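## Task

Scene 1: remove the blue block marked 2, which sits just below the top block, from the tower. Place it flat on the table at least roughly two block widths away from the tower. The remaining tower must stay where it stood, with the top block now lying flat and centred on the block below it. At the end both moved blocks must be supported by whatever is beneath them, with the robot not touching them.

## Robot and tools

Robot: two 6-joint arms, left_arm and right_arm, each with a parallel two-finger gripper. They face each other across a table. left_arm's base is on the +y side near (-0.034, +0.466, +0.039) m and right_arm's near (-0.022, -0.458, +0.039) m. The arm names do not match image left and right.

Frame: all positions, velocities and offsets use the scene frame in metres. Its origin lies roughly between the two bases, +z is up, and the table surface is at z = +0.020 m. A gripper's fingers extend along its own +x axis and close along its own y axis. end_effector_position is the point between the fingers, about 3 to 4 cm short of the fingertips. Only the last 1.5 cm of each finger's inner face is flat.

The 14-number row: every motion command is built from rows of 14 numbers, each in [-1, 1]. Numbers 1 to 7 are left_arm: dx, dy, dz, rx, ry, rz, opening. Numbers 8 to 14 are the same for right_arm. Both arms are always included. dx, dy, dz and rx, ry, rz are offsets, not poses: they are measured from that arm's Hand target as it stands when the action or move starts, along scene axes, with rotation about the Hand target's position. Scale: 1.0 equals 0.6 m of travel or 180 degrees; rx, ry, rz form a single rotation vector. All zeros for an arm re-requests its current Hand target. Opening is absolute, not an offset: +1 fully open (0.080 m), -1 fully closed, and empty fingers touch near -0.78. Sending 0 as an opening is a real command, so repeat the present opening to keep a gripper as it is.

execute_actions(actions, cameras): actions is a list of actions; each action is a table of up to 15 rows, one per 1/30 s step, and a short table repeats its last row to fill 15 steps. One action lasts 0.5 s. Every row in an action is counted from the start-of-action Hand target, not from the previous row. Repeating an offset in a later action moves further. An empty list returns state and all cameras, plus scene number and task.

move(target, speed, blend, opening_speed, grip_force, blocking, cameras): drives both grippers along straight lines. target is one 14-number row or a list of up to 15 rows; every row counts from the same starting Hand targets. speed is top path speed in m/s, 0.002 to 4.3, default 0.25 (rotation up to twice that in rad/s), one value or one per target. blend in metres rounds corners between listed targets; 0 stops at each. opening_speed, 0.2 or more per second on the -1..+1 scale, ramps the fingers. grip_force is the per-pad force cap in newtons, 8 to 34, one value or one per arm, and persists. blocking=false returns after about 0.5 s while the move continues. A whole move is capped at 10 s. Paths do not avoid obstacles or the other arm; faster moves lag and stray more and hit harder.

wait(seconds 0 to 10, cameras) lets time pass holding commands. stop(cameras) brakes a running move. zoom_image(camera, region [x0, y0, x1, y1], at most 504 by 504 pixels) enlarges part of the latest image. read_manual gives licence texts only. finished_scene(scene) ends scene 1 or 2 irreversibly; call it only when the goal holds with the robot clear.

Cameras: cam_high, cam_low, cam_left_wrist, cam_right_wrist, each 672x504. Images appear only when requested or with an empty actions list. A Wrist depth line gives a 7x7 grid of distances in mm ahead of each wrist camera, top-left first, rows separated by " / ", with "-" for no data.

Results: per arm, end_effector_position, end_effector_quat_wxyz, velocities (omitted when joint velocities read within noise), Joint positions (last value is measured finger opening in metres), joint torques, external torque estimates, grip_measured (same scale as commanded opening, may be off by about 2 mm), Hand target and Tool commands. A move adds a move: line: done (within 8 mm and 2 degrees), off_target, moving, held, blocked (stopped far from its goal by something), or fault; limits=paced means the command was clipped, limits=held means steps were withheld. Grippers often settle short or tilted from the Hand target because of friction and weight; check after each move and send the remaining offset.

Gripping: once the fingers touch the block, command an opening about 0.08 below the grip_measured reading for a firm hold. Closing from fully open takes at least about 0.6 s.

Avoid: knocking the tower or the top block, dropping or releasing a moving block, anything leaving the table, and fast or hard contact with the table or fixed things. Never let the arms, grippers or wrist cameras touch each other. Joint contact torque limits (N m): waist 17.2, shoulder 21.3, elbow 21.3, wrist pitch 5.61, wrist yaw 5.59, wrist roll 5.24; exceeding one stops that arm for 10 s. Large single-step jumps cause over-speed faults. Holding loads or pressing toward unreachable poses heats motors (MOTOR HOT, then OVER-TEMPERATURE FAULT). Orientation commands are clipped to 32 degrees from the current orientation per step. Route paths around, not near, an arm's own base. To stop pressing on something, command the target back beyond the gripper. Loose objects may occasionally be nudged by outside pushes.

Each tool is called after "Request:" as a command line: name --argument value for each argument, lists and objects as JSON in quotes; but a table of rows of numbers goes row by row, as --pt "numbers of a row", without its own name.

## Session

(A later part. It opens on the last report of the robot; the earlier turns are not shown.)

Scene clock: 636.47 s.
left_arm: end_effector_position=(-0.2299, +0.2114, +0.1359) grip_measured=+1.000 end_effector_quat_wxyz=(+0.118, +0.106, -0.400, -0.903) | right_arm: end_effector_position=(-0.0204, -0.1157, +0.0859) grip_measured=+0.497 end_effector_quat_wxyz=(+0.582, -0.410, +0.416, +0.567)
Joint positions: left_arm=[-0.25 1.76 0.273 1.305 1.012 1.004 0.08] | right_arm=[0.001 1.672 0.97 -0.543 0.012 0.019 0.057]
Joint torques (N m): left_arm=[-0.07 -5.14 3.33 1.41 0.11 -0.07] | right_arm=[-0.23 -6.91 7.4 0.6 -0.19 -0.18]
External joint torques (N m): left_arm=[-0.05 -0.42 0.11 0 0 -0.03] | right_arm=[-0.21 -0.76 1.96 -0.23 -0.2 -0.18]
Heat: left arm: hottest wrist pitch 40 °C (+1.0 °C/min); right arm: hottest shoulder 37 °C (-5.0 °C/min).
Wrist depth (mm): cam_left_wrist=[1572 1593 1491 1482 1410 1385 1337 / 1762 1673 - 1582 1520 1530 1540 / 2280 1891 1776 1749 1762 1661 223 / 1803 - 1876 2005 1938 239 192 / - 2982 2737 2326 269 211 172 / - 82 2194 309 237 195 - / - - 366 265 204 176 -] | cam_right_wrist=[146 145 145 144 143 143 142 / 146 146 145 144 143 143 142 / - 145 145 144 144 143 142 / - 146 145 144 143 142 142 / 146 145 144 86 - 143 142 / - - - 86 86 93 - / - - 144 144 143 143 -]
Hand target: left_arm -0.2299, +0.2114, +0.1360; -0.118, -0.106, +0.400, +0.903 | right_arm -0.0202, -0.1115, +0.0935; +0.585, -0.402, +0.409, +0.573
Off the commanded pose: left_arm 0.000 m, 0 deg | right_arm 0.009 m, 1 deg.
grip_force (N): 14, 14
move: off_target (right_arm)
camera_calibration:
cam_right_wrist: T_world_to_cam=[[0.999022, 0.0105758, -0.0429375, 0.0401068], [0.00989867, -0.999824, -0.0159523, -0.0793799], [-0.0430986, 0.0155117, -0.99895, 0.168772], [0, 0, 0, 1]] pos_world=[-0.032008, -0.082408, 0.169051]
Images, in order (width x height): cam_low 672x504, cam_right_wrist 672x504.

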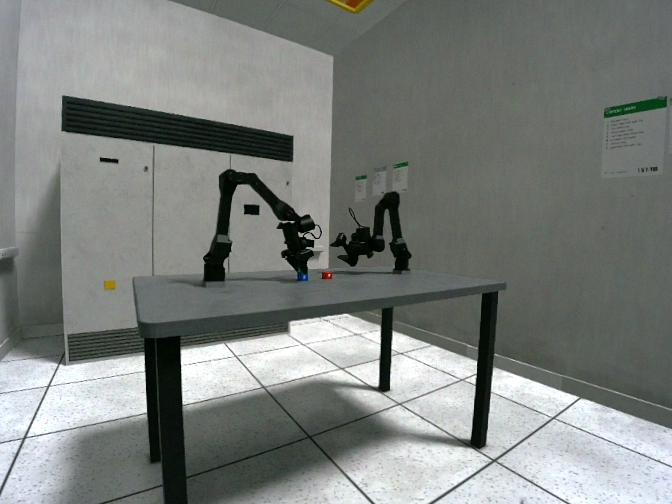

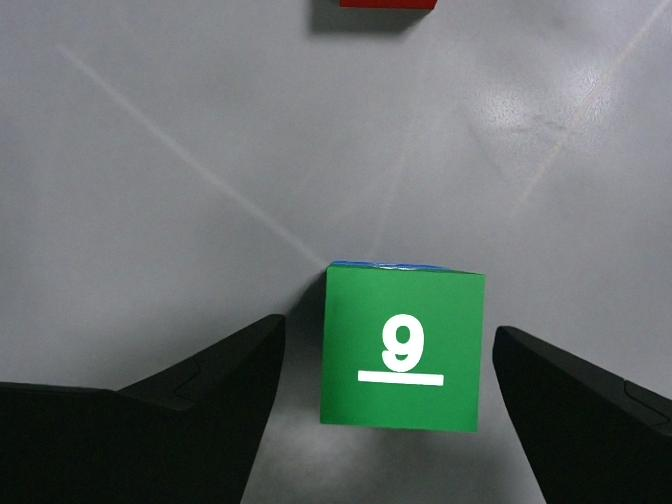

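Request:
move --target '[0, 0, 0, 0, 0, 0, 1, 0, 0.006, 0.0178, 0, 0, 0, 0.5]' --speed 0.08 --cameras '["cam_low", "cam_right_wrist"]'

Request:
zoom_image --camera "cam_low" --region '[280, 230, 340, 290]'

Scene clock: 649.80 s.
left_arm: end_effector_position=(-0.2299, +0.2114, +0.1359) grip_measured=+1.000 end_effector_quat_wxyz=(+0.118, +0.106, -0.400, -0.903) | right_arm: end_effector_position=(-0.0204, -0.1124, +0.0953) grip_measured=+0.497 end_effector_quat_wxyz=(+0.581, -0.411, +0.417, +0.566)
Joint positions: left_arm=[-0.25 1.76 0.273 1.305 1.012 1.004 0.08] | right_arm=[0.001 1.671 1.01 -0.589 0.012 0.019 0.057]
Joint torques (N m): left_arm=[-0.07 -5.13 3.33 1.41 0.11 -0.07] | right_arm=[-0.22 -7.16 7.67 0.57 -0.18 -0.17]
External joint torques (N m): left_arm=[-0.08 -0.41 0.09 0 0.01 -0.03] | right_arm=[-0.25 -1 2.22 -0.23 -0.19 -0.17]
Heat: left arm: hottest wrist pitch 40 °C (+1.0 °C/min); right arm: hottest shoulder 38 °C (-3.0 °C/min).
Wrist depth (mm): cam_left_wrist=[1762 1572 1360 1482 1427 - 1530 / 1749 1710 1593 1561 1540 1501 1418 / 2077 1776 1789 - - 1638 1345 / 2005 - 2040 2058 1971 238 192 / 2194 - 3472 2258 269 210 172 / - 82 376 309 237 194 - / - - 365 265 205 176 -] | cam_right_wrist=[155 155 154 153 152 152 151 / 155 154 154 153 153 152 151 / 155 155 154 154 153 152 151 / 155 155 154 153 153 152 151 / 155 155 154 95 95 152 151 / - - - 95 95 93 - / - - 154 153 153 92 -]
Hand target: left_arm -0.2299, +0.2114, +0.1360; -0.118, -0.106, +0.400, +0.903 | right_arm -0.0202, -0.1080, +0.1040; +0.585, -0.402, +0.410, +0.573
Off the commanded pose: left_arm 0.000 m, 0 deg | right_arm 0.010 m, 2 deg.
grip_force (N): 14, 14
move: off_target (right_arm)
camera_calibration:
cam_right_wrist: T_world_to_cam=[[0.999022, 0.0104136, -0.0429784, 0.040459], [0.00989977, -0.999877, -0.0121519, -0.0764115], [-0.0430997, 0.0117145, -0.999002, 0.177612], [0, 0, 0, 1]] pos_world=[-0.032008, -0.078904, 0.178245]
Images, in order (width x height): cam_low 672x504, cam_right_wrist 672x504.

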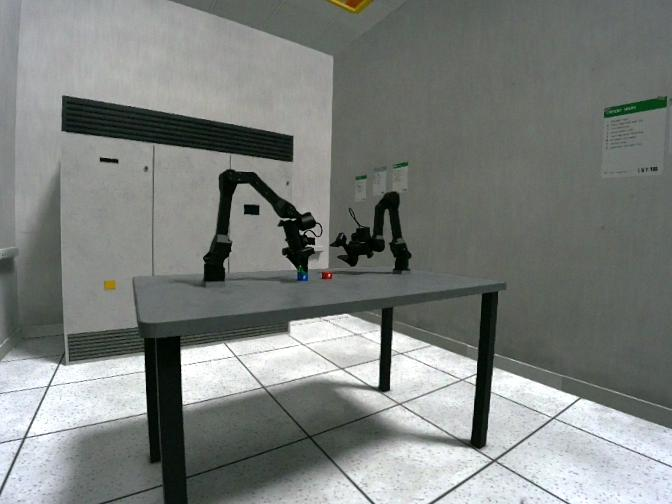

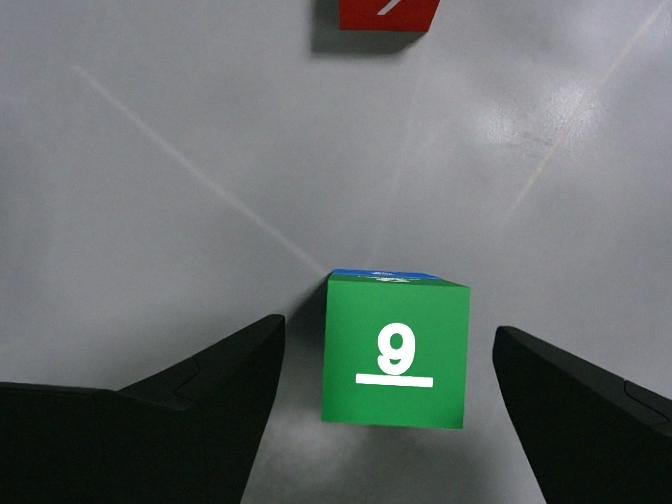

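Scaled by 8.400.

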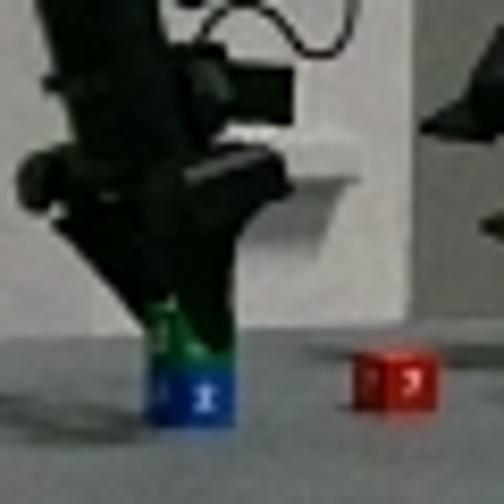

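Request:
move --pt "0 0 0 0 0 0 1 0 0 0 0 0 0 -0.5" --pt "0 0 0 0 0 0 1 0 0 0.04 0 0 0 -0.5" --pt "0 0 0 0 0 0 1 -0.0018 0.198 0.04 0 0 0 -0.5" --pt "0 0 0 0 0 0 1 -0.0018 0.198 0.0133 0 0 0 -0.5" --speed '[0.05, 0.1, 0.15, 0.08]' --blend '[0, 0.015, 0.01, 0]' --opening_speed 1.0 --cameras '["cam_low", "cam_right_wrist"]'

Request:
zoom_image --camera "cam_right_wrist" --region '[260, 220, 560, 390]'

Request:
zoom_image --camera "cam_low" --region '[280, 230, 360, 290]'

Scene clock: 702.20 s.
left_arm: end_effector_position=(-0.2299, +0.2114, +0.1359) grip_measured=+1.000 end_effector_quat_wxyz=(+0.118, +0.106, -0.400, -0.903) | right_arm: end_effector_position=(-0.0203, +0.0111, +0.1164) grip_measured=-0.066 end_effector_quat_wxyz=(+0.588, -0.400, +0.407, +0.573)
Joint positions: left_arm=[-0.25 1.76 0.273 1.305 1.012 1.004 0.08] | right_arm=[0.001 2.07 1.616 -0.762 0.012 0.019 0.032]
Joint torques (N m): left_arm=[-0.06 -5.14 3.33 1.41 0.11 -0.07] | right_arm=[0.12 -7.78 6.23 0.91 -0.14 -0.06]
External joint torques (N m): left_arm=[-0.05 -0.44 0.09 0 0 -0.04] | right_arm=[0.12 1.55 0.38 0.05 -0.15 -0.06]
Heat: left arm: hottest wrist pitch 40 °C (+0.0 °C/min); right arm: hottest shoulder 46 °C (+9.1 °C/min).
Wrist depth (mm): cam_left_wrist=[1551 1561 - 1472 1376 1345 1337 / - 1638 1638 1604 1551 1530 1385 / - 1938 1686 1789 1736 1650 1445 / 1971 2258 1955 2115 1817 239 191 / 1938 2215 2944 2326 267 211 171 / - 82 369 309 238 196 - / - - 364 266 204 176 -] | cam_right_wrist=[175 175 174 173 173 172 171 / 175 174 173 173 172 171 171 / 174 173 173 172 171 170 170 / 174 173 172 171 170 170 169 / 172 172 172 95 95 169 168 / - - - 95 95 - 167 / - - - 169 169 - -]
Hand target: left_arm -0.2299, +0.2114, +0.1360; -0.118, -0.106, +0.400, +0.903 | right_arm -0.0212, +0.0108, +0.1121; +0.585, -0.402, +0.410, +0.573
Off the commanded pose: left_arm 0.000 m, 0 deg | right_arm 0.005 m, 1 deg.
grip_force (N): 14, 14
move: done; blend cut to 0.012 m at target 2, 0.008 m at target 3
camera_calibration:
cam_right_wrist: T_world_to_cam=[[0.999011, 0.0117119, -0.0428985, 0.0398921], [0.00969796, -0.998855, -0.0468566, 0.0514187], [-0.0433982, 0.0463942, -0.99798, 0.196874], [0, 0, 0, 1]] pos_world=[-0.0318074, 0.0417588, 0.200597]
Images, in order (width x height): cam_low 672x504, cam_right_wrist 672x504.

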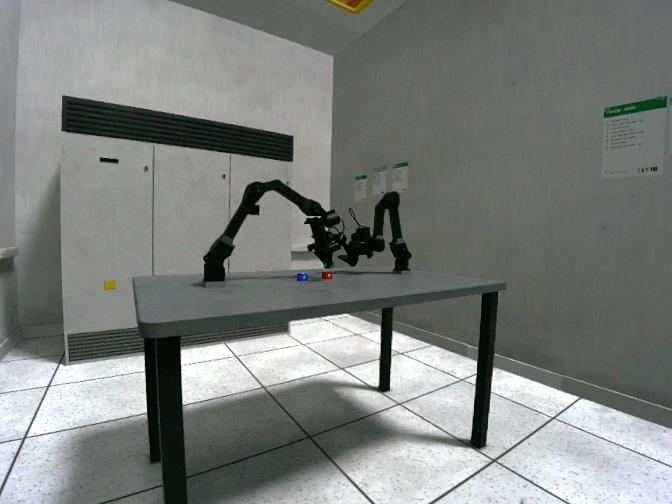

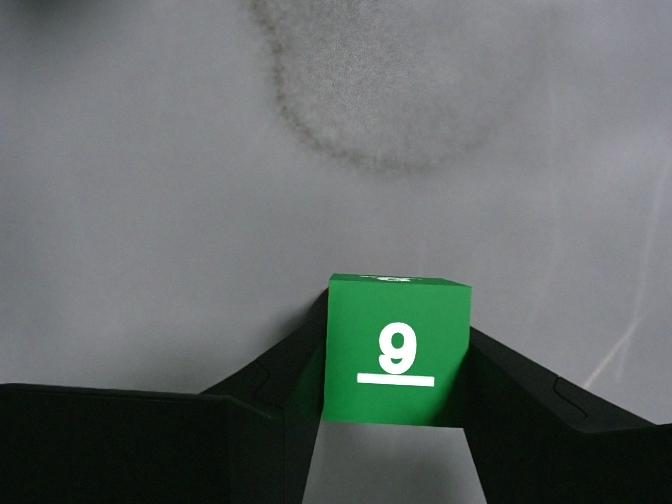

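Scaled by 1.680.

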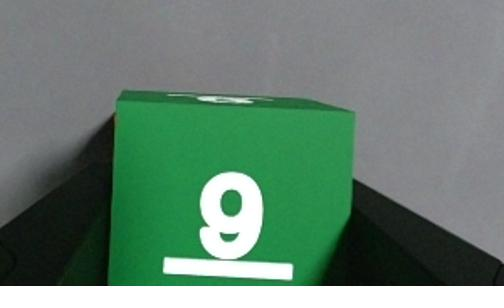

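Scaled by 6.300.

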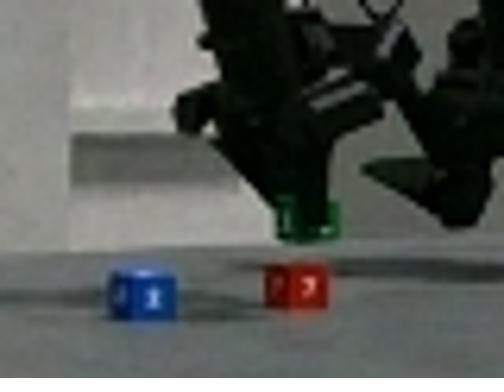

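Request:
move --target '[0, 0, 0, 0, 0, 0, 1, -0.0035, -0.0068, -0.0167, 0, 0, 0, -0.5]' --speed 0.06 --cameras '["cam_low", "cam_right_wrist", "cam_high"]'

Request:
zoom_image --camera "cam_right_wrist" --region '[300, 250, 500, 350]'

Request:
zoom_image --camera "cam_low" --region '[290, 240, 350, 290]'

Request:
zoom_image --camera "cam_high" --region '[310, 230, 410, 305]'

Scene clock: 729.57 s.
left_arm: end_effector_position=(-0.2299, +0.2114, +0.1359) grip_measured=+1.000 end_effector_quat_wxyz=(+0.118, +0.106, -0.400, -0.903) | right_arm: end_effector_position=(-0.0216, +0.0076, +0.1046) grip_measured=-0.066 end_effector_quat_wxyz=(+0.587, -0.402, +0.407, +0.573)
Joint positions: left_arm=[-0.25 1.76 0.273 1.305 1.012 1.004 0.08] | right_arm=[0.003 2.07 1.569 -0.718 0.012 0.019 0.032]
Joint torques (N m): left_arm=[-0.07 -5.14 3.33 1.41 0.11 -0.07] | right_arm=[0.33 -8.24 5.92 0.88 -0.08 0.1]
External joint torques (N m): left_arm=[-0.07 -0.43 0.09 0 0 -0.03] | right_arm=[0.36 1.03 0.12 0.03 -0.09 0.1]
Heat: left arm: hottest wrist pitch 40 °C (+0.0 °C/min); right arm: hottest shoulder 45 °C (+2.0 °C/min).
Wrist depth (mm): cam_left_wrist=[1582 1572 1445 1572 1385 1329 1285 / 1776 1776 1271 1615 1661 1510 1463 / 2237 1988 1789 1776 1776 1604 1385 / 2154 2215 2040 2077 1907 239 192 / 1832 - 2423 2237 272 211 171 / - 82 2237 309 237 195 - / - - 368 265 205 176 -] | cam_right_wrist=[163 163 162 161 160 160 159 / 163 162 162 160 160 159 159 / - 161 160 160 159 159 157 / 161 161 160 159 158 158 158 / 161 160 160 96 95 157 156 / - 160 - 95 95 - 156 / - - - 158 157 - -]
Hand target: left_arm -0.2299, +0.2114, +0.1360; -0.118, -0.106, +0.400, +0.903 | right_arm -0.0234, +0.0068, +0.1021; +0.585, -0.402, +0.410, +0.573
Off the commanded pose: left_arm 0.000 m, 0 deg | right_arm 0.003 m, 0 deg.
grip_force (N): 14, 14
move: done
camera_calibration:
cam_right_wrist: T_world_to_cam=[[0.998977, 0.0141649, -0.0429342, 0.0406295], [0.0122987, -0.998981, -0.0434246, 0.0470201], [-0.0435055, 0.0428521, -0.998134, 0.185151], [0, 0, 0, 1]] pos_world=[-0.0331112, 0.0384625, 0.188592]
Images, in order (width x height): cam_high 672x504, cam_low 672x504, cam_right_wrist 672x504.

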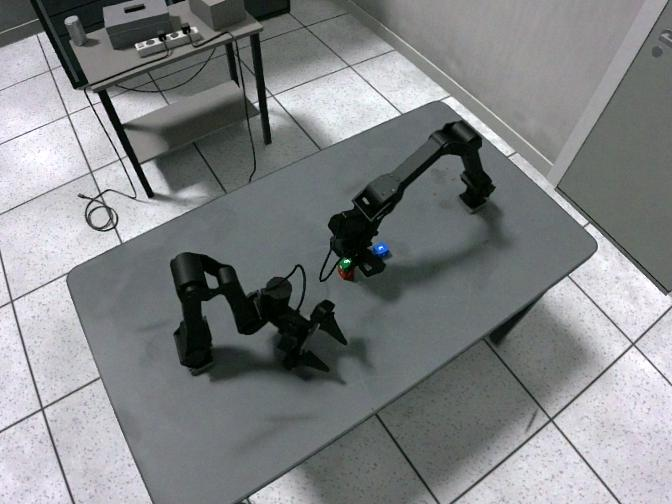

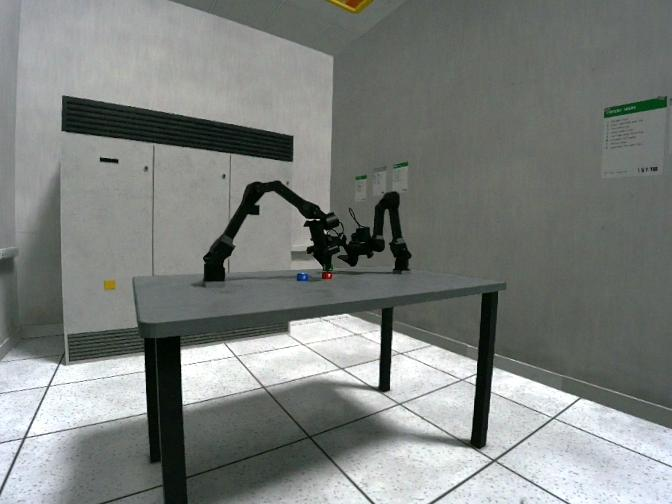

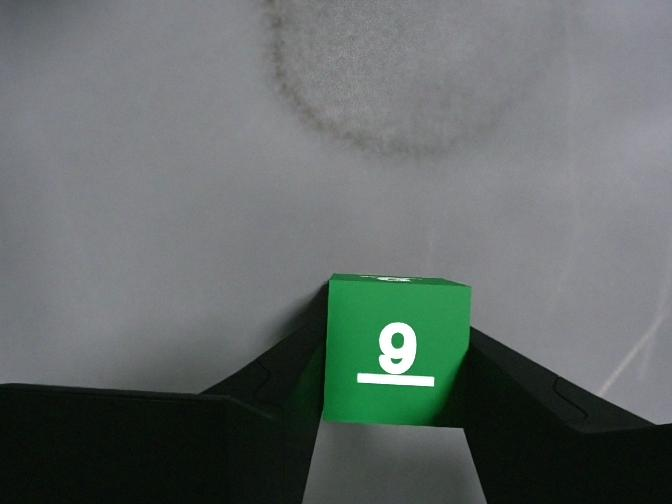

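Scaled by 2.520.

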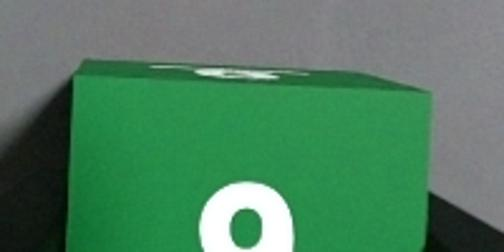

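Scaled by 8.400.

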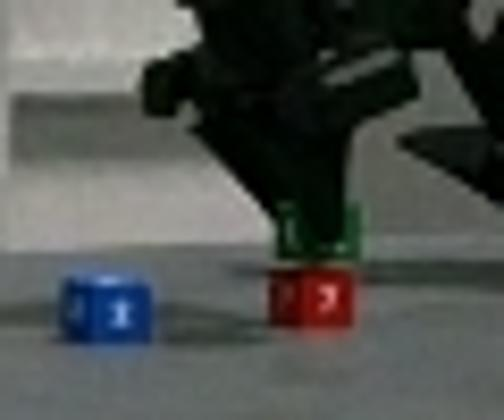

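Scaled by 5.040.

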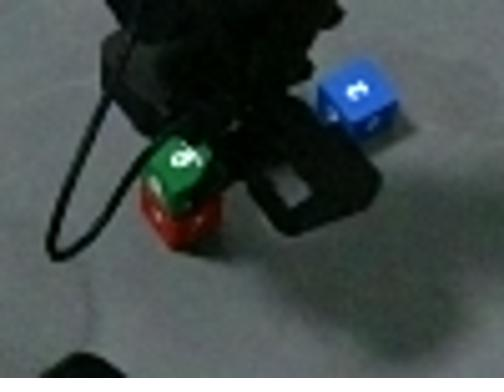

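Request:
move --target '[0, 0, 0, 0, 0, 0, 1, 0, -0.0058, 0, 0, 0, 0, -0.5]' --speed 0.05 --cameras '["cam_low", "cam_right_wrist", "cam_high"]'

Request:
zoom_image --camera "cam_right_wrist" --region '[300, 250, 500, 350]'

Request:
zoom_image --camera "cam_low" --region '[310, 250, 346, 286]'

Request:
zoom_image --camera "cam_high" --region '[325, 245, 373, 293]'

Scene clock: 764.40 s.
left_arm: end_effector_position=(-0.2299, +0.2114, +0.1359) grip_measured=+1.000 end_effector_quat_wxyz=(+0.118, +0.106, -0.400, -0.903) | right_arm: end_effector_position=(-0.0216, +0.0041, +0.0993) grip_measured=-0.066 end_effector_quat_wxyz=(+0.584, -0.405, +0.410, +0.571)
Joint positions: left_arm=[-0.25 1.76 0.273 1.305 1.012 1.004 0.08] | right_arm=[0.003 2.07 1.551 -0.71 0.012 0.019 0.032]
Joint torques (N m): left_arm=[-0.07 -5.14 3.33 1.41 0.11 -0.07] | right_arm=[0.36 -9.48 5.71 0.83 -0.08 0.1]
External joint torques (N m): left_arm=[-0.06 -0.43 0.09 0 0 -0.03] | right_arm=[0.41 -0.3 0.01 0.01 -0.1 0.1]
Heat: left arm: hottest wrist pitch 40 °C (+0.0 °C/min); right arm: hottest shoulder 46 °C (+0.0 °C/min).
Wrist depth (mm): cam_left_wrist=[1551 1520 1463 1427 1410 1314 1322 / 1736 - 1710 1593 1530 1501 1445 / - - 1907 1762 1686 1650 1393 / 2643 - 1988 2023 1832 238 192 / - 2258 - 2215 271 210 171 / - 82 369 309 238 196 - / - - 364 263 205 175 -] | cam_right_wrist=[157 157 156 156 155 154 153 / 157 156 156 155 154 154 153 / 157 156 155 155 154 153 152 / 156 156 155 154 153 153 152 / 156 155 155 95 95 153 152 / - 155 - 96 95 - 151 / - - - 153 153 - -]
Hand target: left_arm -0.2299, +0.2114, +0.1360; -0.118, -0.106, +0.400, +0.903 | right_arm -0.0234, +0.0032, +0.1020; +0.585, -0.402, +0.410, +0.573
Off the commanded pose: left_arm 0.000 m, 0 deg | right_arm 0.003 m, 0 deg.
grip_force (N): 14, 14
move: done
camera_calibration:
cam_right_wrist: T_world_to_cam=[[0.998977, 0.0136869, -0.0430886, 0.0404705], [0.0122986, -0.999402, -0.032322, 0.0421744], [-0.0435052, 0.0317591, -0.998548, 0.18013], [0, 0, 0, 1]] pos_world=[-0.0331112, 0.0358745, 0.182975]
Images, in order (width x height): cam_high 672x504, cam_low 672x504, cam_right_wrist 672x504.

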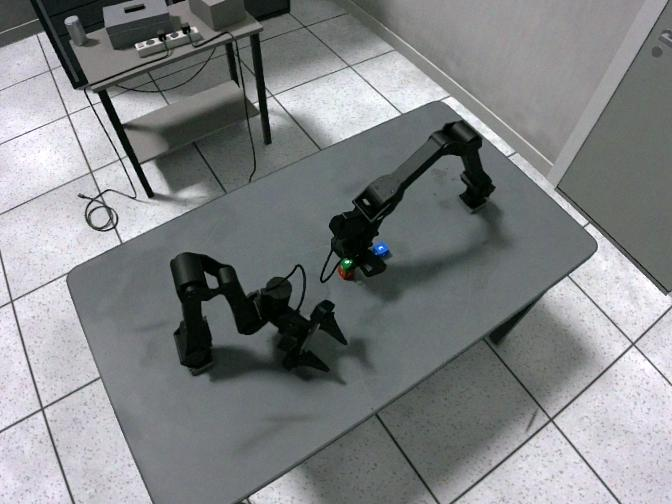

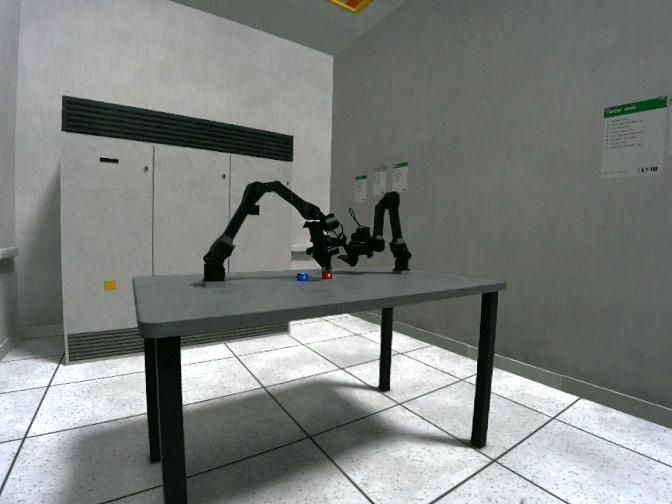

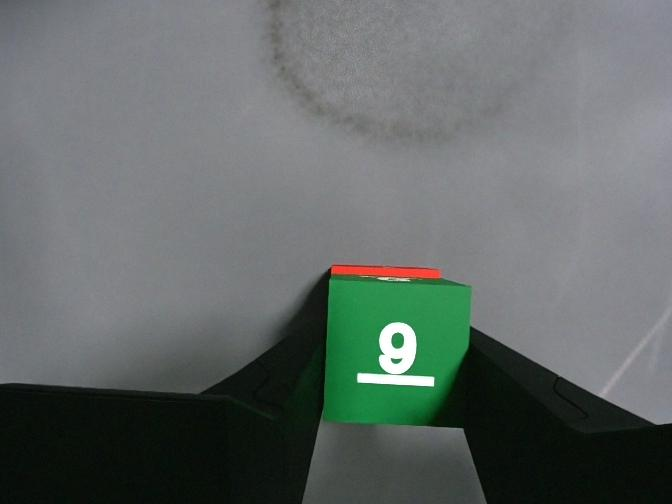

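Scaled by 2.520.

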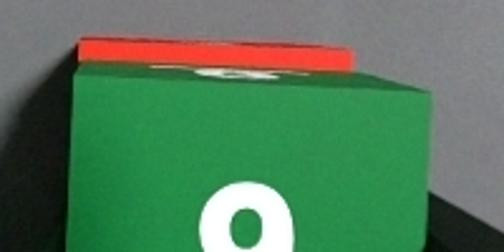

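Scaled by 14.000.

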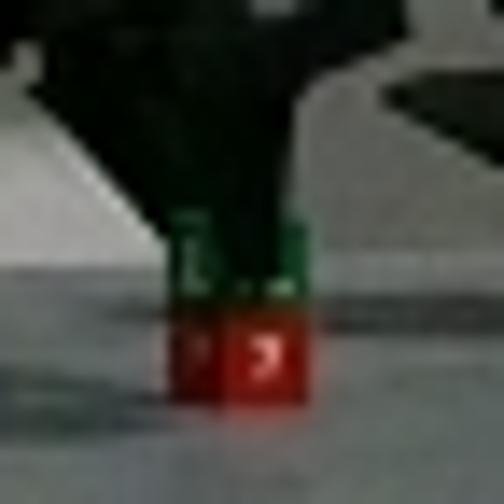

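Scaled by 10.500.

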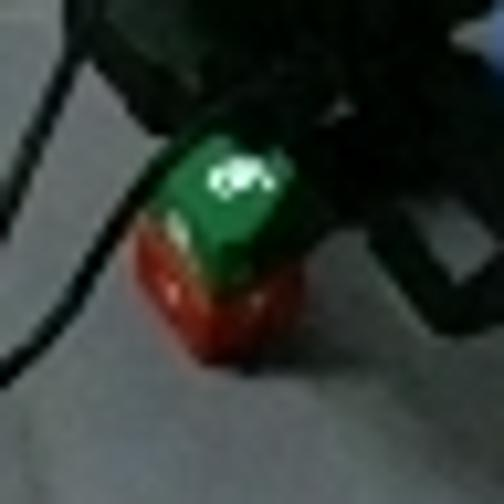

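Request:
move --target '[0, 0, 0, 0, 0, 0, 1, 0, 0.0047, 0.0075, 0, 0, 0.004, -0.5]' --speed 0.05 --cameras '["cam_low", "cam_right_wrist"]'

Request:
zoom_image --camera "cam_right_wrist" --region '[300, 250, 500, 350]'

Request:
zoom_image --camera "cam_low" --region '[310, 250, 346, 286]'

Scene clock: 795.27 s.
left_arm: end_effector_position=(-0.2299, +0.2114, +0.1359) grip_measured=+1.000 end_effector_quat_wxyz=(+0.118, +0.106, -0.400, -0.903) | right_arm: end_effector_position=(-0.0218, +0.0023, +0.1001) grip_measured=-0.066 end_effector_quat_wxyz=(+0.581, -0.409, +0.412, +0.570)
Joint positions: left_arm=[-0.25 1.76 0.273 1.305 1.012 1.004 0.08] | right_arm=[0.003 2.07 1.557 -0.728 0.01 0.014 0.032]
Joint torques (N m): left_arm=[-0.07 -5.13 3.33 1.41 0.11 -0.07] | right_arm=[0.21 -8.92 8.02 0.62 -0.19 -0.16]
External joint torques (N m): left_arm=[-0.08 -0.43 0.1 0 0 -0.03] | right_arm=[0.22 0.31 2.24 -0.22 -0.2 -0.17]
Heat: left arm: hottest wrist pitch 40 °C (+0.0 °C/min); right arm: hottest shoulder 50 °C (+5.1 °C/min). Fold the right arm in close to its base, or ease its load, before you think long.
Wrist depth (mm): cam_left_wrist=[1540 1520 1463 1472 1418 1410 1360 / 1698 1698 1661 1593 1530 1520 1463 / 2398 1627 1861 1789 1686 1638 1385 / 1710 - 1907 2005 1907 239 192 / - - 2448 2326 271 211 172 / - 82 2077 308 237 195 - / - - 365 265 205 176 -] | cam_right_wrist=[156 155 155 154 153 153 153 / 156 156 155 155 154 153 152 / 156 155 155 154 153 153 152 / 156 155 155 154 153 153 152 / 156 156 155 96 95 152 152 / - 155 - 96 95 - 152 / - - - 154 153 - -]
Hand target: left_arm -0.2299, +0.2114, +0.1360; -0.118, -0.106, +0.400, +0.903 | right_arm -0.0233, +0.0062, +0.1066; +0.581, -0.405, +0.407, +0.577
Off the commanded pose: left_arm 0.000 m, 0 deg | right_arm 0.008 m, 1 deg.
MOTOR HOT: joint 2 (shoulder) of the right arm reports 50 °C; the controller stops that arm at 95 °C. To cool a motor, set the load down, stop pushing, or move to a pose that needs little force.
grip_force (N): 14, 14
move: done
camera_calibration:
cam_right_wrist: T_world_to_cam=[[0.998904, 0.0184197, -0.0430343, 0.040733], [0.0175001, -0.999612, -0.0216494, 0.0395307], [-0.0434164, 0.0208726, -0.998839, 0.181061], [0, 0, 0, 1]] pos_world=[-0.0335191, 0.0349859, 0.18346]
Images, in order (width x height): cam_low 672x504, cam_right_wrist 672x504.

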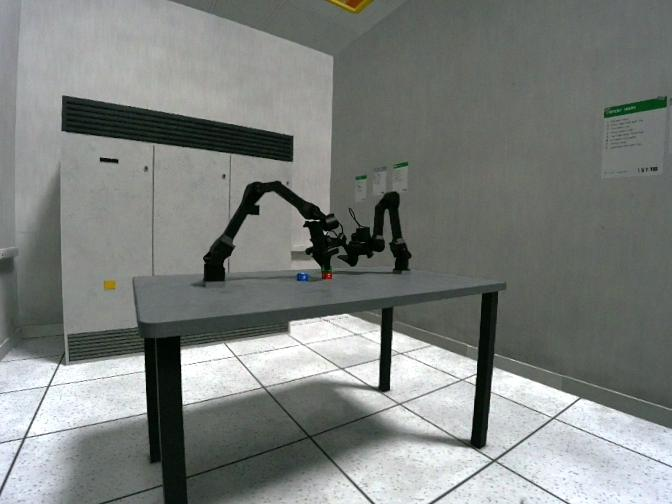

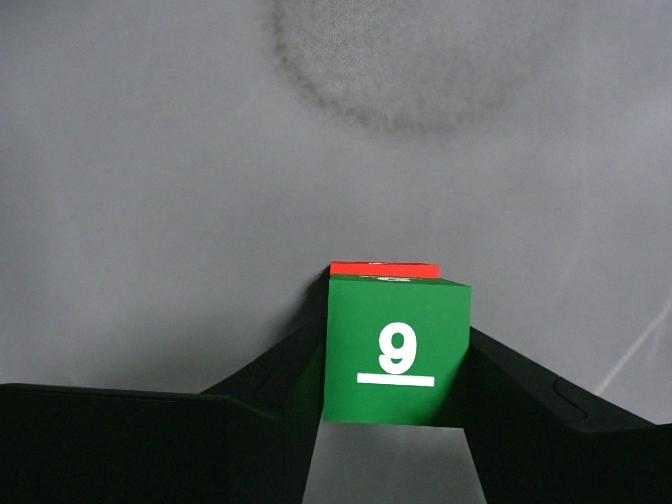

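Scaled by 2.520.

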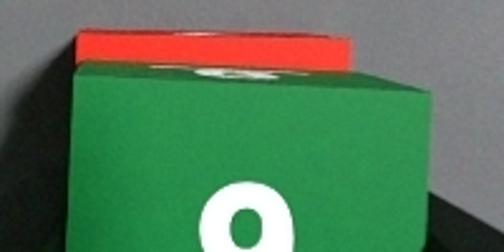

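Scaled by 14.000.

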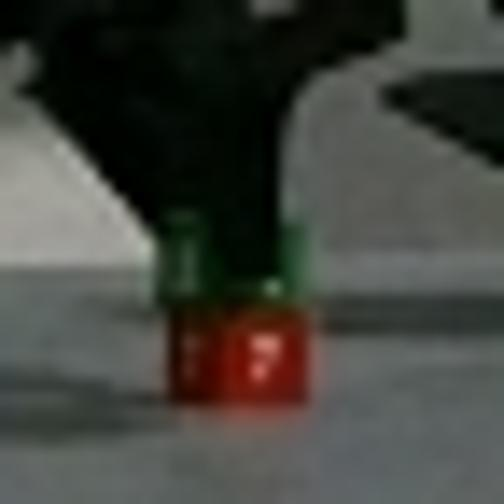

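Request:
move --pt "0 0 0 0 0 0 1 0 0 0.0257 0 0 0 -0.5" --pt "0 0 0 0 0 0 1 0 -0.0008 -0.0073 0 0 0 -0.5" --speed 0.08 --cameras '["cam_low", "cam_right_wrist"]'

Request:
zoom_image --camera "cam_right_wrist" --region '[300, 250, 500, 350]'

Request:
zoom_image --camera "cam_low" --region '[310, 250, 346, 286]'

Scene clock: 855.90 s.
left_arm: end_effector_position=(-0.2299, +0.2114, +0.1359) grip_measured=+1.000 end_effector_quat_wxyz=(+0.118, +0.106, -0.400, -0.903) | right_arm: end_effector_position=(-0.0218, +0.0061, +0.1025) grip_measured=-0.066 end_effector_quat_wxyz=(+0.584, -0.405, +0.408, +0.574)
Joint positions: left_arm=[-0.25 1.76 0.273 1.305 1.012 1.004 0.08] | right_arm=[0.003 2.07 1.562 -0.716 0.01 0.014 0.032]
Joint torques (N m): left_arm=[-0.06 -5.12 3.32 1.41 0.11 -0.07] | right_arm=[0.21 -8.65 5.93 0.9 -0.19 -0.18]
External joint torques (N m): left_arm=[-0.07 -0.37 0.04 -0.02 0.01 -0.03] | right_arm=[0.24 0.67 0.12 0.05 -0.21 -0.18]
Heat: left arm: hottest wrist pitch 41 °C (+1.0 °C/min); right arm: hottest shoulder 52 °C (+2.0 °C/min). Fold the right arm in close to its base, or ease its load, before you think long.
Wrist depth (mm): cam_left_wrist=[1561 1520 1472 1463 1401 1376 1345 / 1749 1638 1673 1615 1540 1510 1436 / - 1710 - 1938 1698 1650 1385 / 1988 2475 2154 1988 1817 239 193 / 1846 2237 2374 2134 271 210 172 / - 82 2303 310 236 194 - / - - 365 266 205 176 -] | cam_right_wrist=[161 160 160 159 158 157 157 / 160 160 158 158 158 157 156 / 159 159 158 158 157 156 155 / 159 159 158 157 156 155 155 / 159 158 158 96 95 155 154 / - 158 - 96 95 - 154 / - - - 155 155 - -]
Hand target: left_arm -0.2299, +0.2114, +0.1360; -0.118, -0.106, +0.400, +0.903 | right_arm -0.0233, +0.0056, +0.1022; +0.581, -0.405, +0.407, +0.577
Off the commanded pose: left_arm 0.000 m, 0 deg | right_arm 0.002 m, 1 deg.
MOTOR HOT: still on. Joint 2 (shoulder) of the right arm reports 52 °C.
grip_force (N): 14, 14
move: done
camera_calibration:
cam_right_wrist: T_world_to_cam=[[0.998901, 0.0195332, -0.0426051, 0.0407939], [0.0179012, -0.999104, -0.0383573, 0.0450855], [-0.0433162, 0.0375524, -0.998355, 0.183218], [0, 0, 0, 1]] pos_world=[-0.0336198, 0.0373679, 0.186384]
Images, in order (width x height): cam_low 672x504, cam_right_wrist 672x504.

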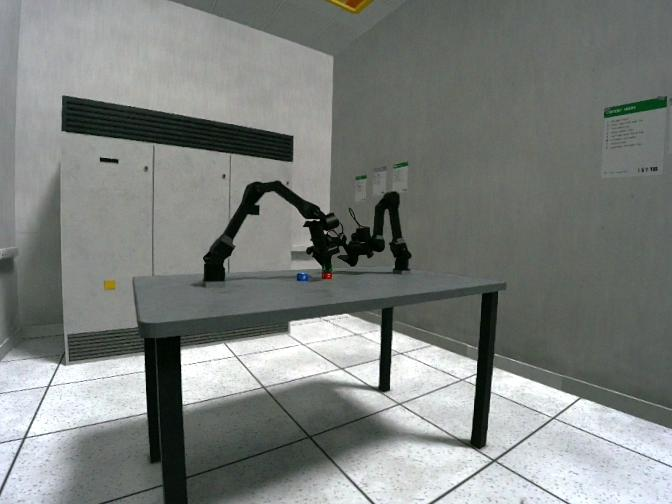

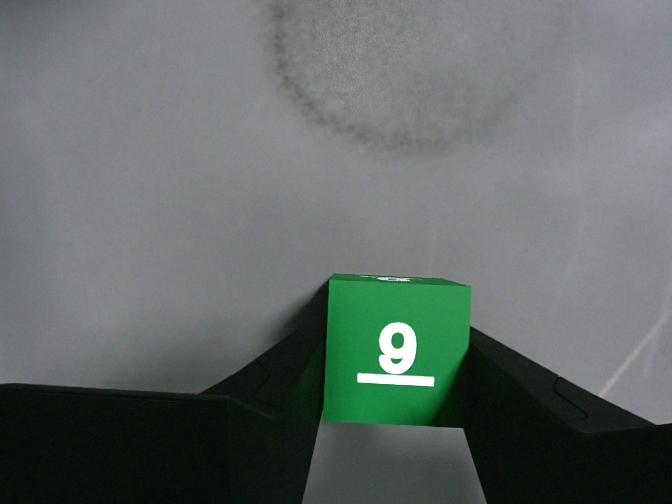

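Scaled by 2.520.

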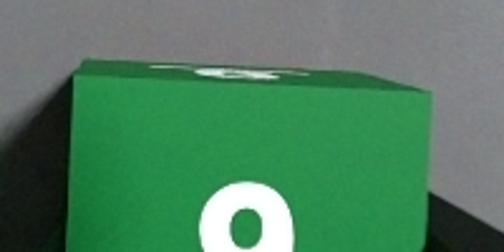

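Scaled by 14.000.

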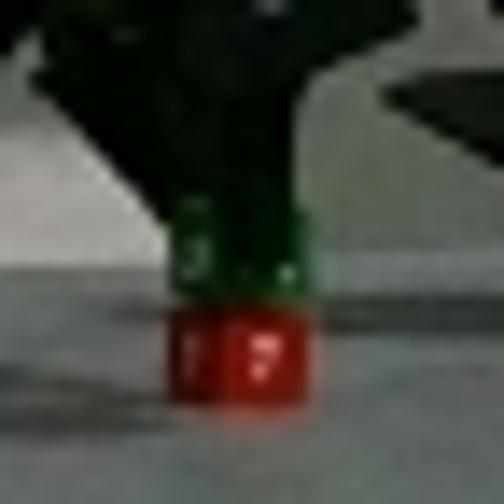

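Request:
move --target '[0, 0, 0, 0, 0, 0, 1, 0, -0.0016, -0.0067, 0, 0, 0, -0.5]' --speed 0.04 --cameras '["cam_low", "cam_right_wrist"]'

Request:
zoom_image --camera "cam_right_wrist" --region '[300, 250, 500, 350]'

Request:
zoom_image --camera "cam_low" --region '[310, 250, 346, 286]'

Scene clock: 876.13 s.
left_arm: end_effector_position=(-0.2299, +0.2114, +0.1359) grip_measured=+1.000 end_effector_quat_wxyz=(+0.118, +0.106, -0.400, -0.903) | right_arm: end_effector_position=(-0.0218, +0.0057, +0.0994) grip_measured=-0.066 end_effector_quat_wxyz=(+0.585, -0.404, +0.407, +0.574)
Joint positions: left_arm=[-0.25 1.76 0.273 1.305 1.012 1.004 0.08] | right_arm=[0.003 2.07 1.549 -0.699 0.01 0.014 0.032]
Joint torques (N m): left_arm=[-0.06 -5.14 3.31 1.41 0.11 -0.07] | right_arm=[0.21 -8.57 5.71 0.9 -0.2 -0.17]
External joint torques (N m): left_arm=[-0.07 -0.4 0.03 -0.01 0.01 -0.03] | right_arm=[0.27 0.58 0.01 0.06 -0.21 -0.17]
Heat: left arm: hottest wrist pitch 41 °C (+1.0 °C/min); right arm: hottest shoulder 52 °C (+1.0 °C/min). Fold the right arm in close to its base, or ease its load, before you think long.
Wrist depth (mm): cam_left_wrist=[1572 1491 1427 1418 1393 1360 1278 / 1710 1776 1627 1540 1582 1520 1454 / 1861 1971 1861 1789 1803 1615 1368 / - - 2134 2501 1938 239 193 / 1891 2280 2448 2215 270 211 172 / - 82 2374 311 237 195 - / - - 365 266 205 175 -] | cam_right_wrist=[- 158 157 156 156 155 154 / 157 157 156 156 155 154 153 / 157 156 156 155 154 154 153 / 156 156 155 155 154 153 153 / 156 155 155 96 95 152 152 / - 155 - 96 95 - 150 / - - - 153 152 - -]
Hand target: left_arm -0.2299, +0.2114, +0.1360; -0.118, -0.106, +0.400, +0.903 | right_arm -0.0233, +0.0046, +0.0982; +0.581, -0.405, +0.407, +0.577
Off the commanded pose: left_arm 0.000 m, 0 deg | right_arm 0.002 m, 1 deg.
MOTOR HOT: still on. Joint 2 (shoulder) of the right arm reports 52 °C.
grip_force (N): 14, 14
move: done
camera_calibration:
cam_right_wrist: T_world_to_cam=[[0.998901, 0.0196483, -0.0425522, 0.0406641], [0.0179011, -0.998996, -0.0410573, 0.0448594], [-0.0433162, 0.0402505, -0.99825, 0.180131], [0, 0, 0, 1]] pos_world=[-0.0336198, 0.036765, 0.183388]
Images, in order (width x height): cam_low 672x504, cam_right_wrist 672x504.

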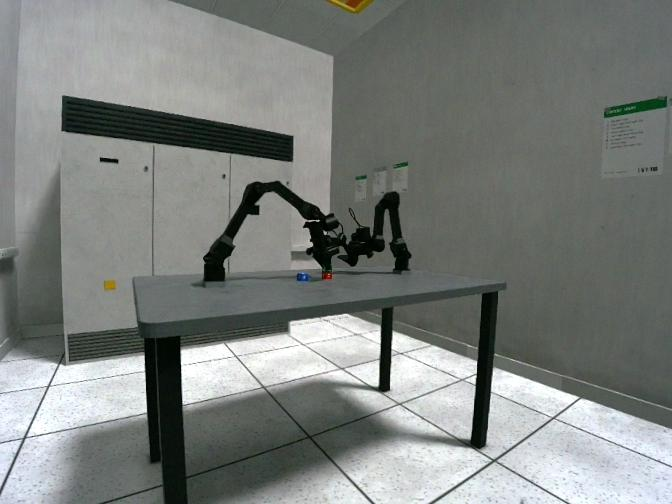

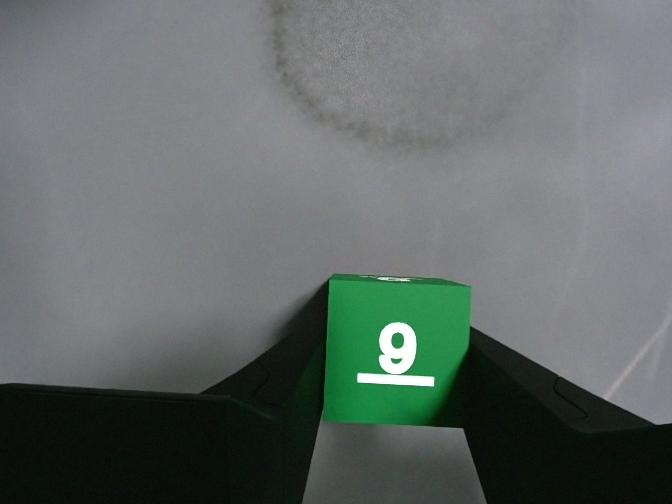

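Scaled by 2.520.

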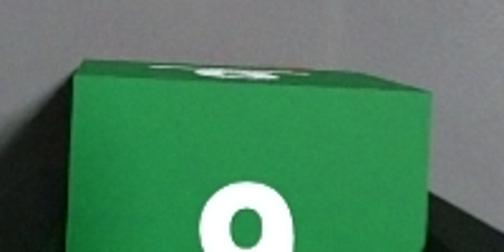

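Scaled by 14.000.

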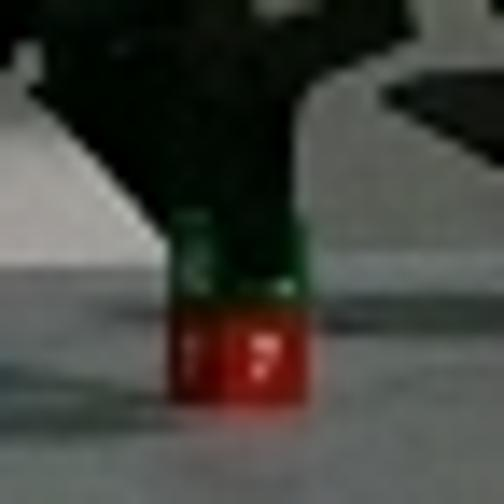

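Request:
move --target '[0, 0, 0, 0, 0, 0, 1, 0, -0.0017, -0.0033, 0, 0, 0, -0.5]' --speed 0.03 --cameras '["cam_low", "cam_right_wrist"]'

Request:
zoom_image --camera "cam_right_wrist" --region '[300, 250, 500, 350]'

Request:
zoom_image --camera "cam_low" --region '[310, 250, 346, 286]'

Scene clock: 890.50 s.
left_arm: end_effector_position=(-0.2299, +0.2114, +0.1359) grip_measured=+1.000 end_effector_quat_wxyz=(+0.118, +0.106, -0.400, -0.903) | right_arm: end_effector_position=(-0.0218, +0.0058, +0.0983) grip_measured=-0.066 end_effector_quat_wxyz=(+0.585, -0.403, +0.406, +0.575)
Joint positions: left_arm=[-0.25 1.76 0.273 1.305 1.012 1.004 0.08] | right_arm=[0.003 2.07 1.543 -0.692 0.01 0.014 0.032]
Joint torques (N m): left_arm=[-0.08 -5.14 3.33 1.41 0.11 -0.07] | right_arm=[0.19 -8.71 5.15 0.98 -0.19 -0.17]
External joint torques (N m): left_arm=[-0.08 -0.45 0.12 0 0 -0.04] | right_arm=[0.25 0.43 -0.52 0.15 -0.21 -0.18]
Heat: left arm: hottest wrist pitch 41 °C (+1.0 °C/min); right arm: hottest shoulder 52 °C (+1.0 °C/min). Fold the right arm in close to its base, or ease its load, before you think long.
Wrist depth (mm): cam_left_wrist=[1561 1520 1463 1463 1491 1401 1307 / 1762 1736 1673 1582 1501 1418 1445 / 2326 1846 1922 1832 1673 1698 222 / 1907 2982 2154 2023 1938 239 193 / - - - 2258 271 211 172 / - 82 2258 308 237 195 - / - - 363 266 205 176 -] | cam_right_wrist=[159 158 157 157 156 155 155 / 158 157 156 156 155 154 154 / 158 157 156 155 154 153 153 / 156 156 155 154 154 153 152 / 156 155 154 96 95 153 152 / - 155 - 95 95 - 151 / - - - 152 152 - -]
Hand target: left_arm -0.2299, +0.2114, +0.1360; -0.118, -0.106, +0.400, +0.903 | right_arm -0.0233, +0.0037, +0.0962; +0.581, -0.405, +0.407, +0.577
Off the commanded pose: left_arm 0.000 m, 0 deg | right_arm 0.003 m, 1 deg.
MOTOR HOT: still on. Joint 2 (shoulder) of the right arm reports 52 °C.
grip_force (N): 14, 14
move: done
camera_calibration:
cam_right_wrist: T_world_to_cam=[[0.998901, 0.0197465, -0.0425071, 0.0406076], [0.0179014, -0.998899, -0.0433577, 0.0451277], [-0.0433165, 0.0425491, -0.998155, 0.178939], [0, 0, 0, 1]] pos_world=[-0.0336198, 0.0366625, 0.182292]
Images, in order (width x height): cam_low 672x504, cam_right_wrist 672x504.

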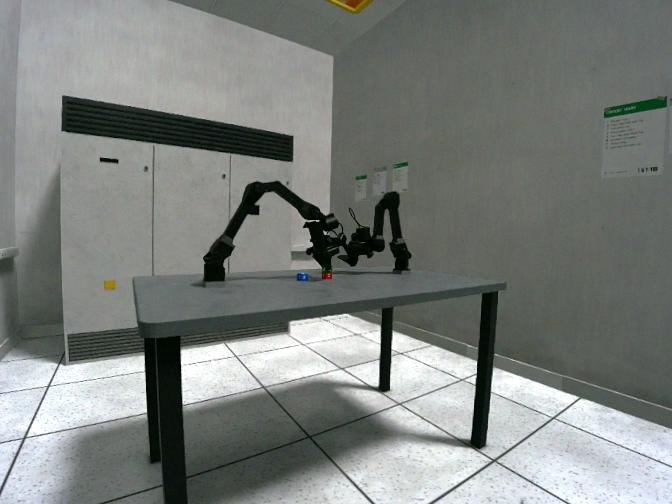

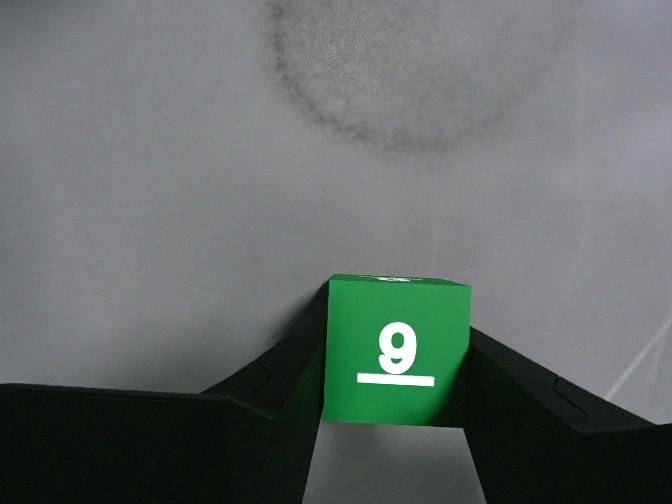

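Scaled by 2.520.

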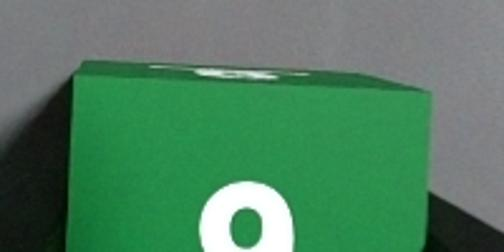

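Scaled by 14.000.

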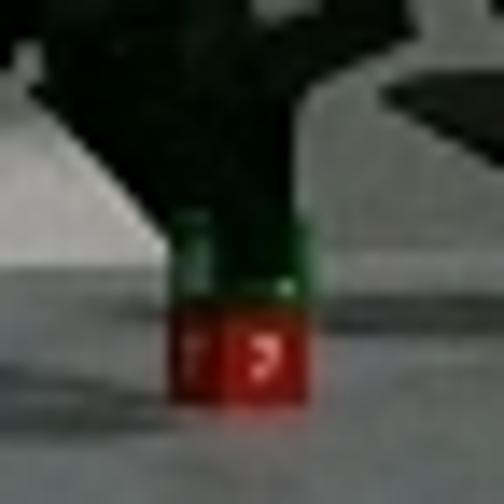

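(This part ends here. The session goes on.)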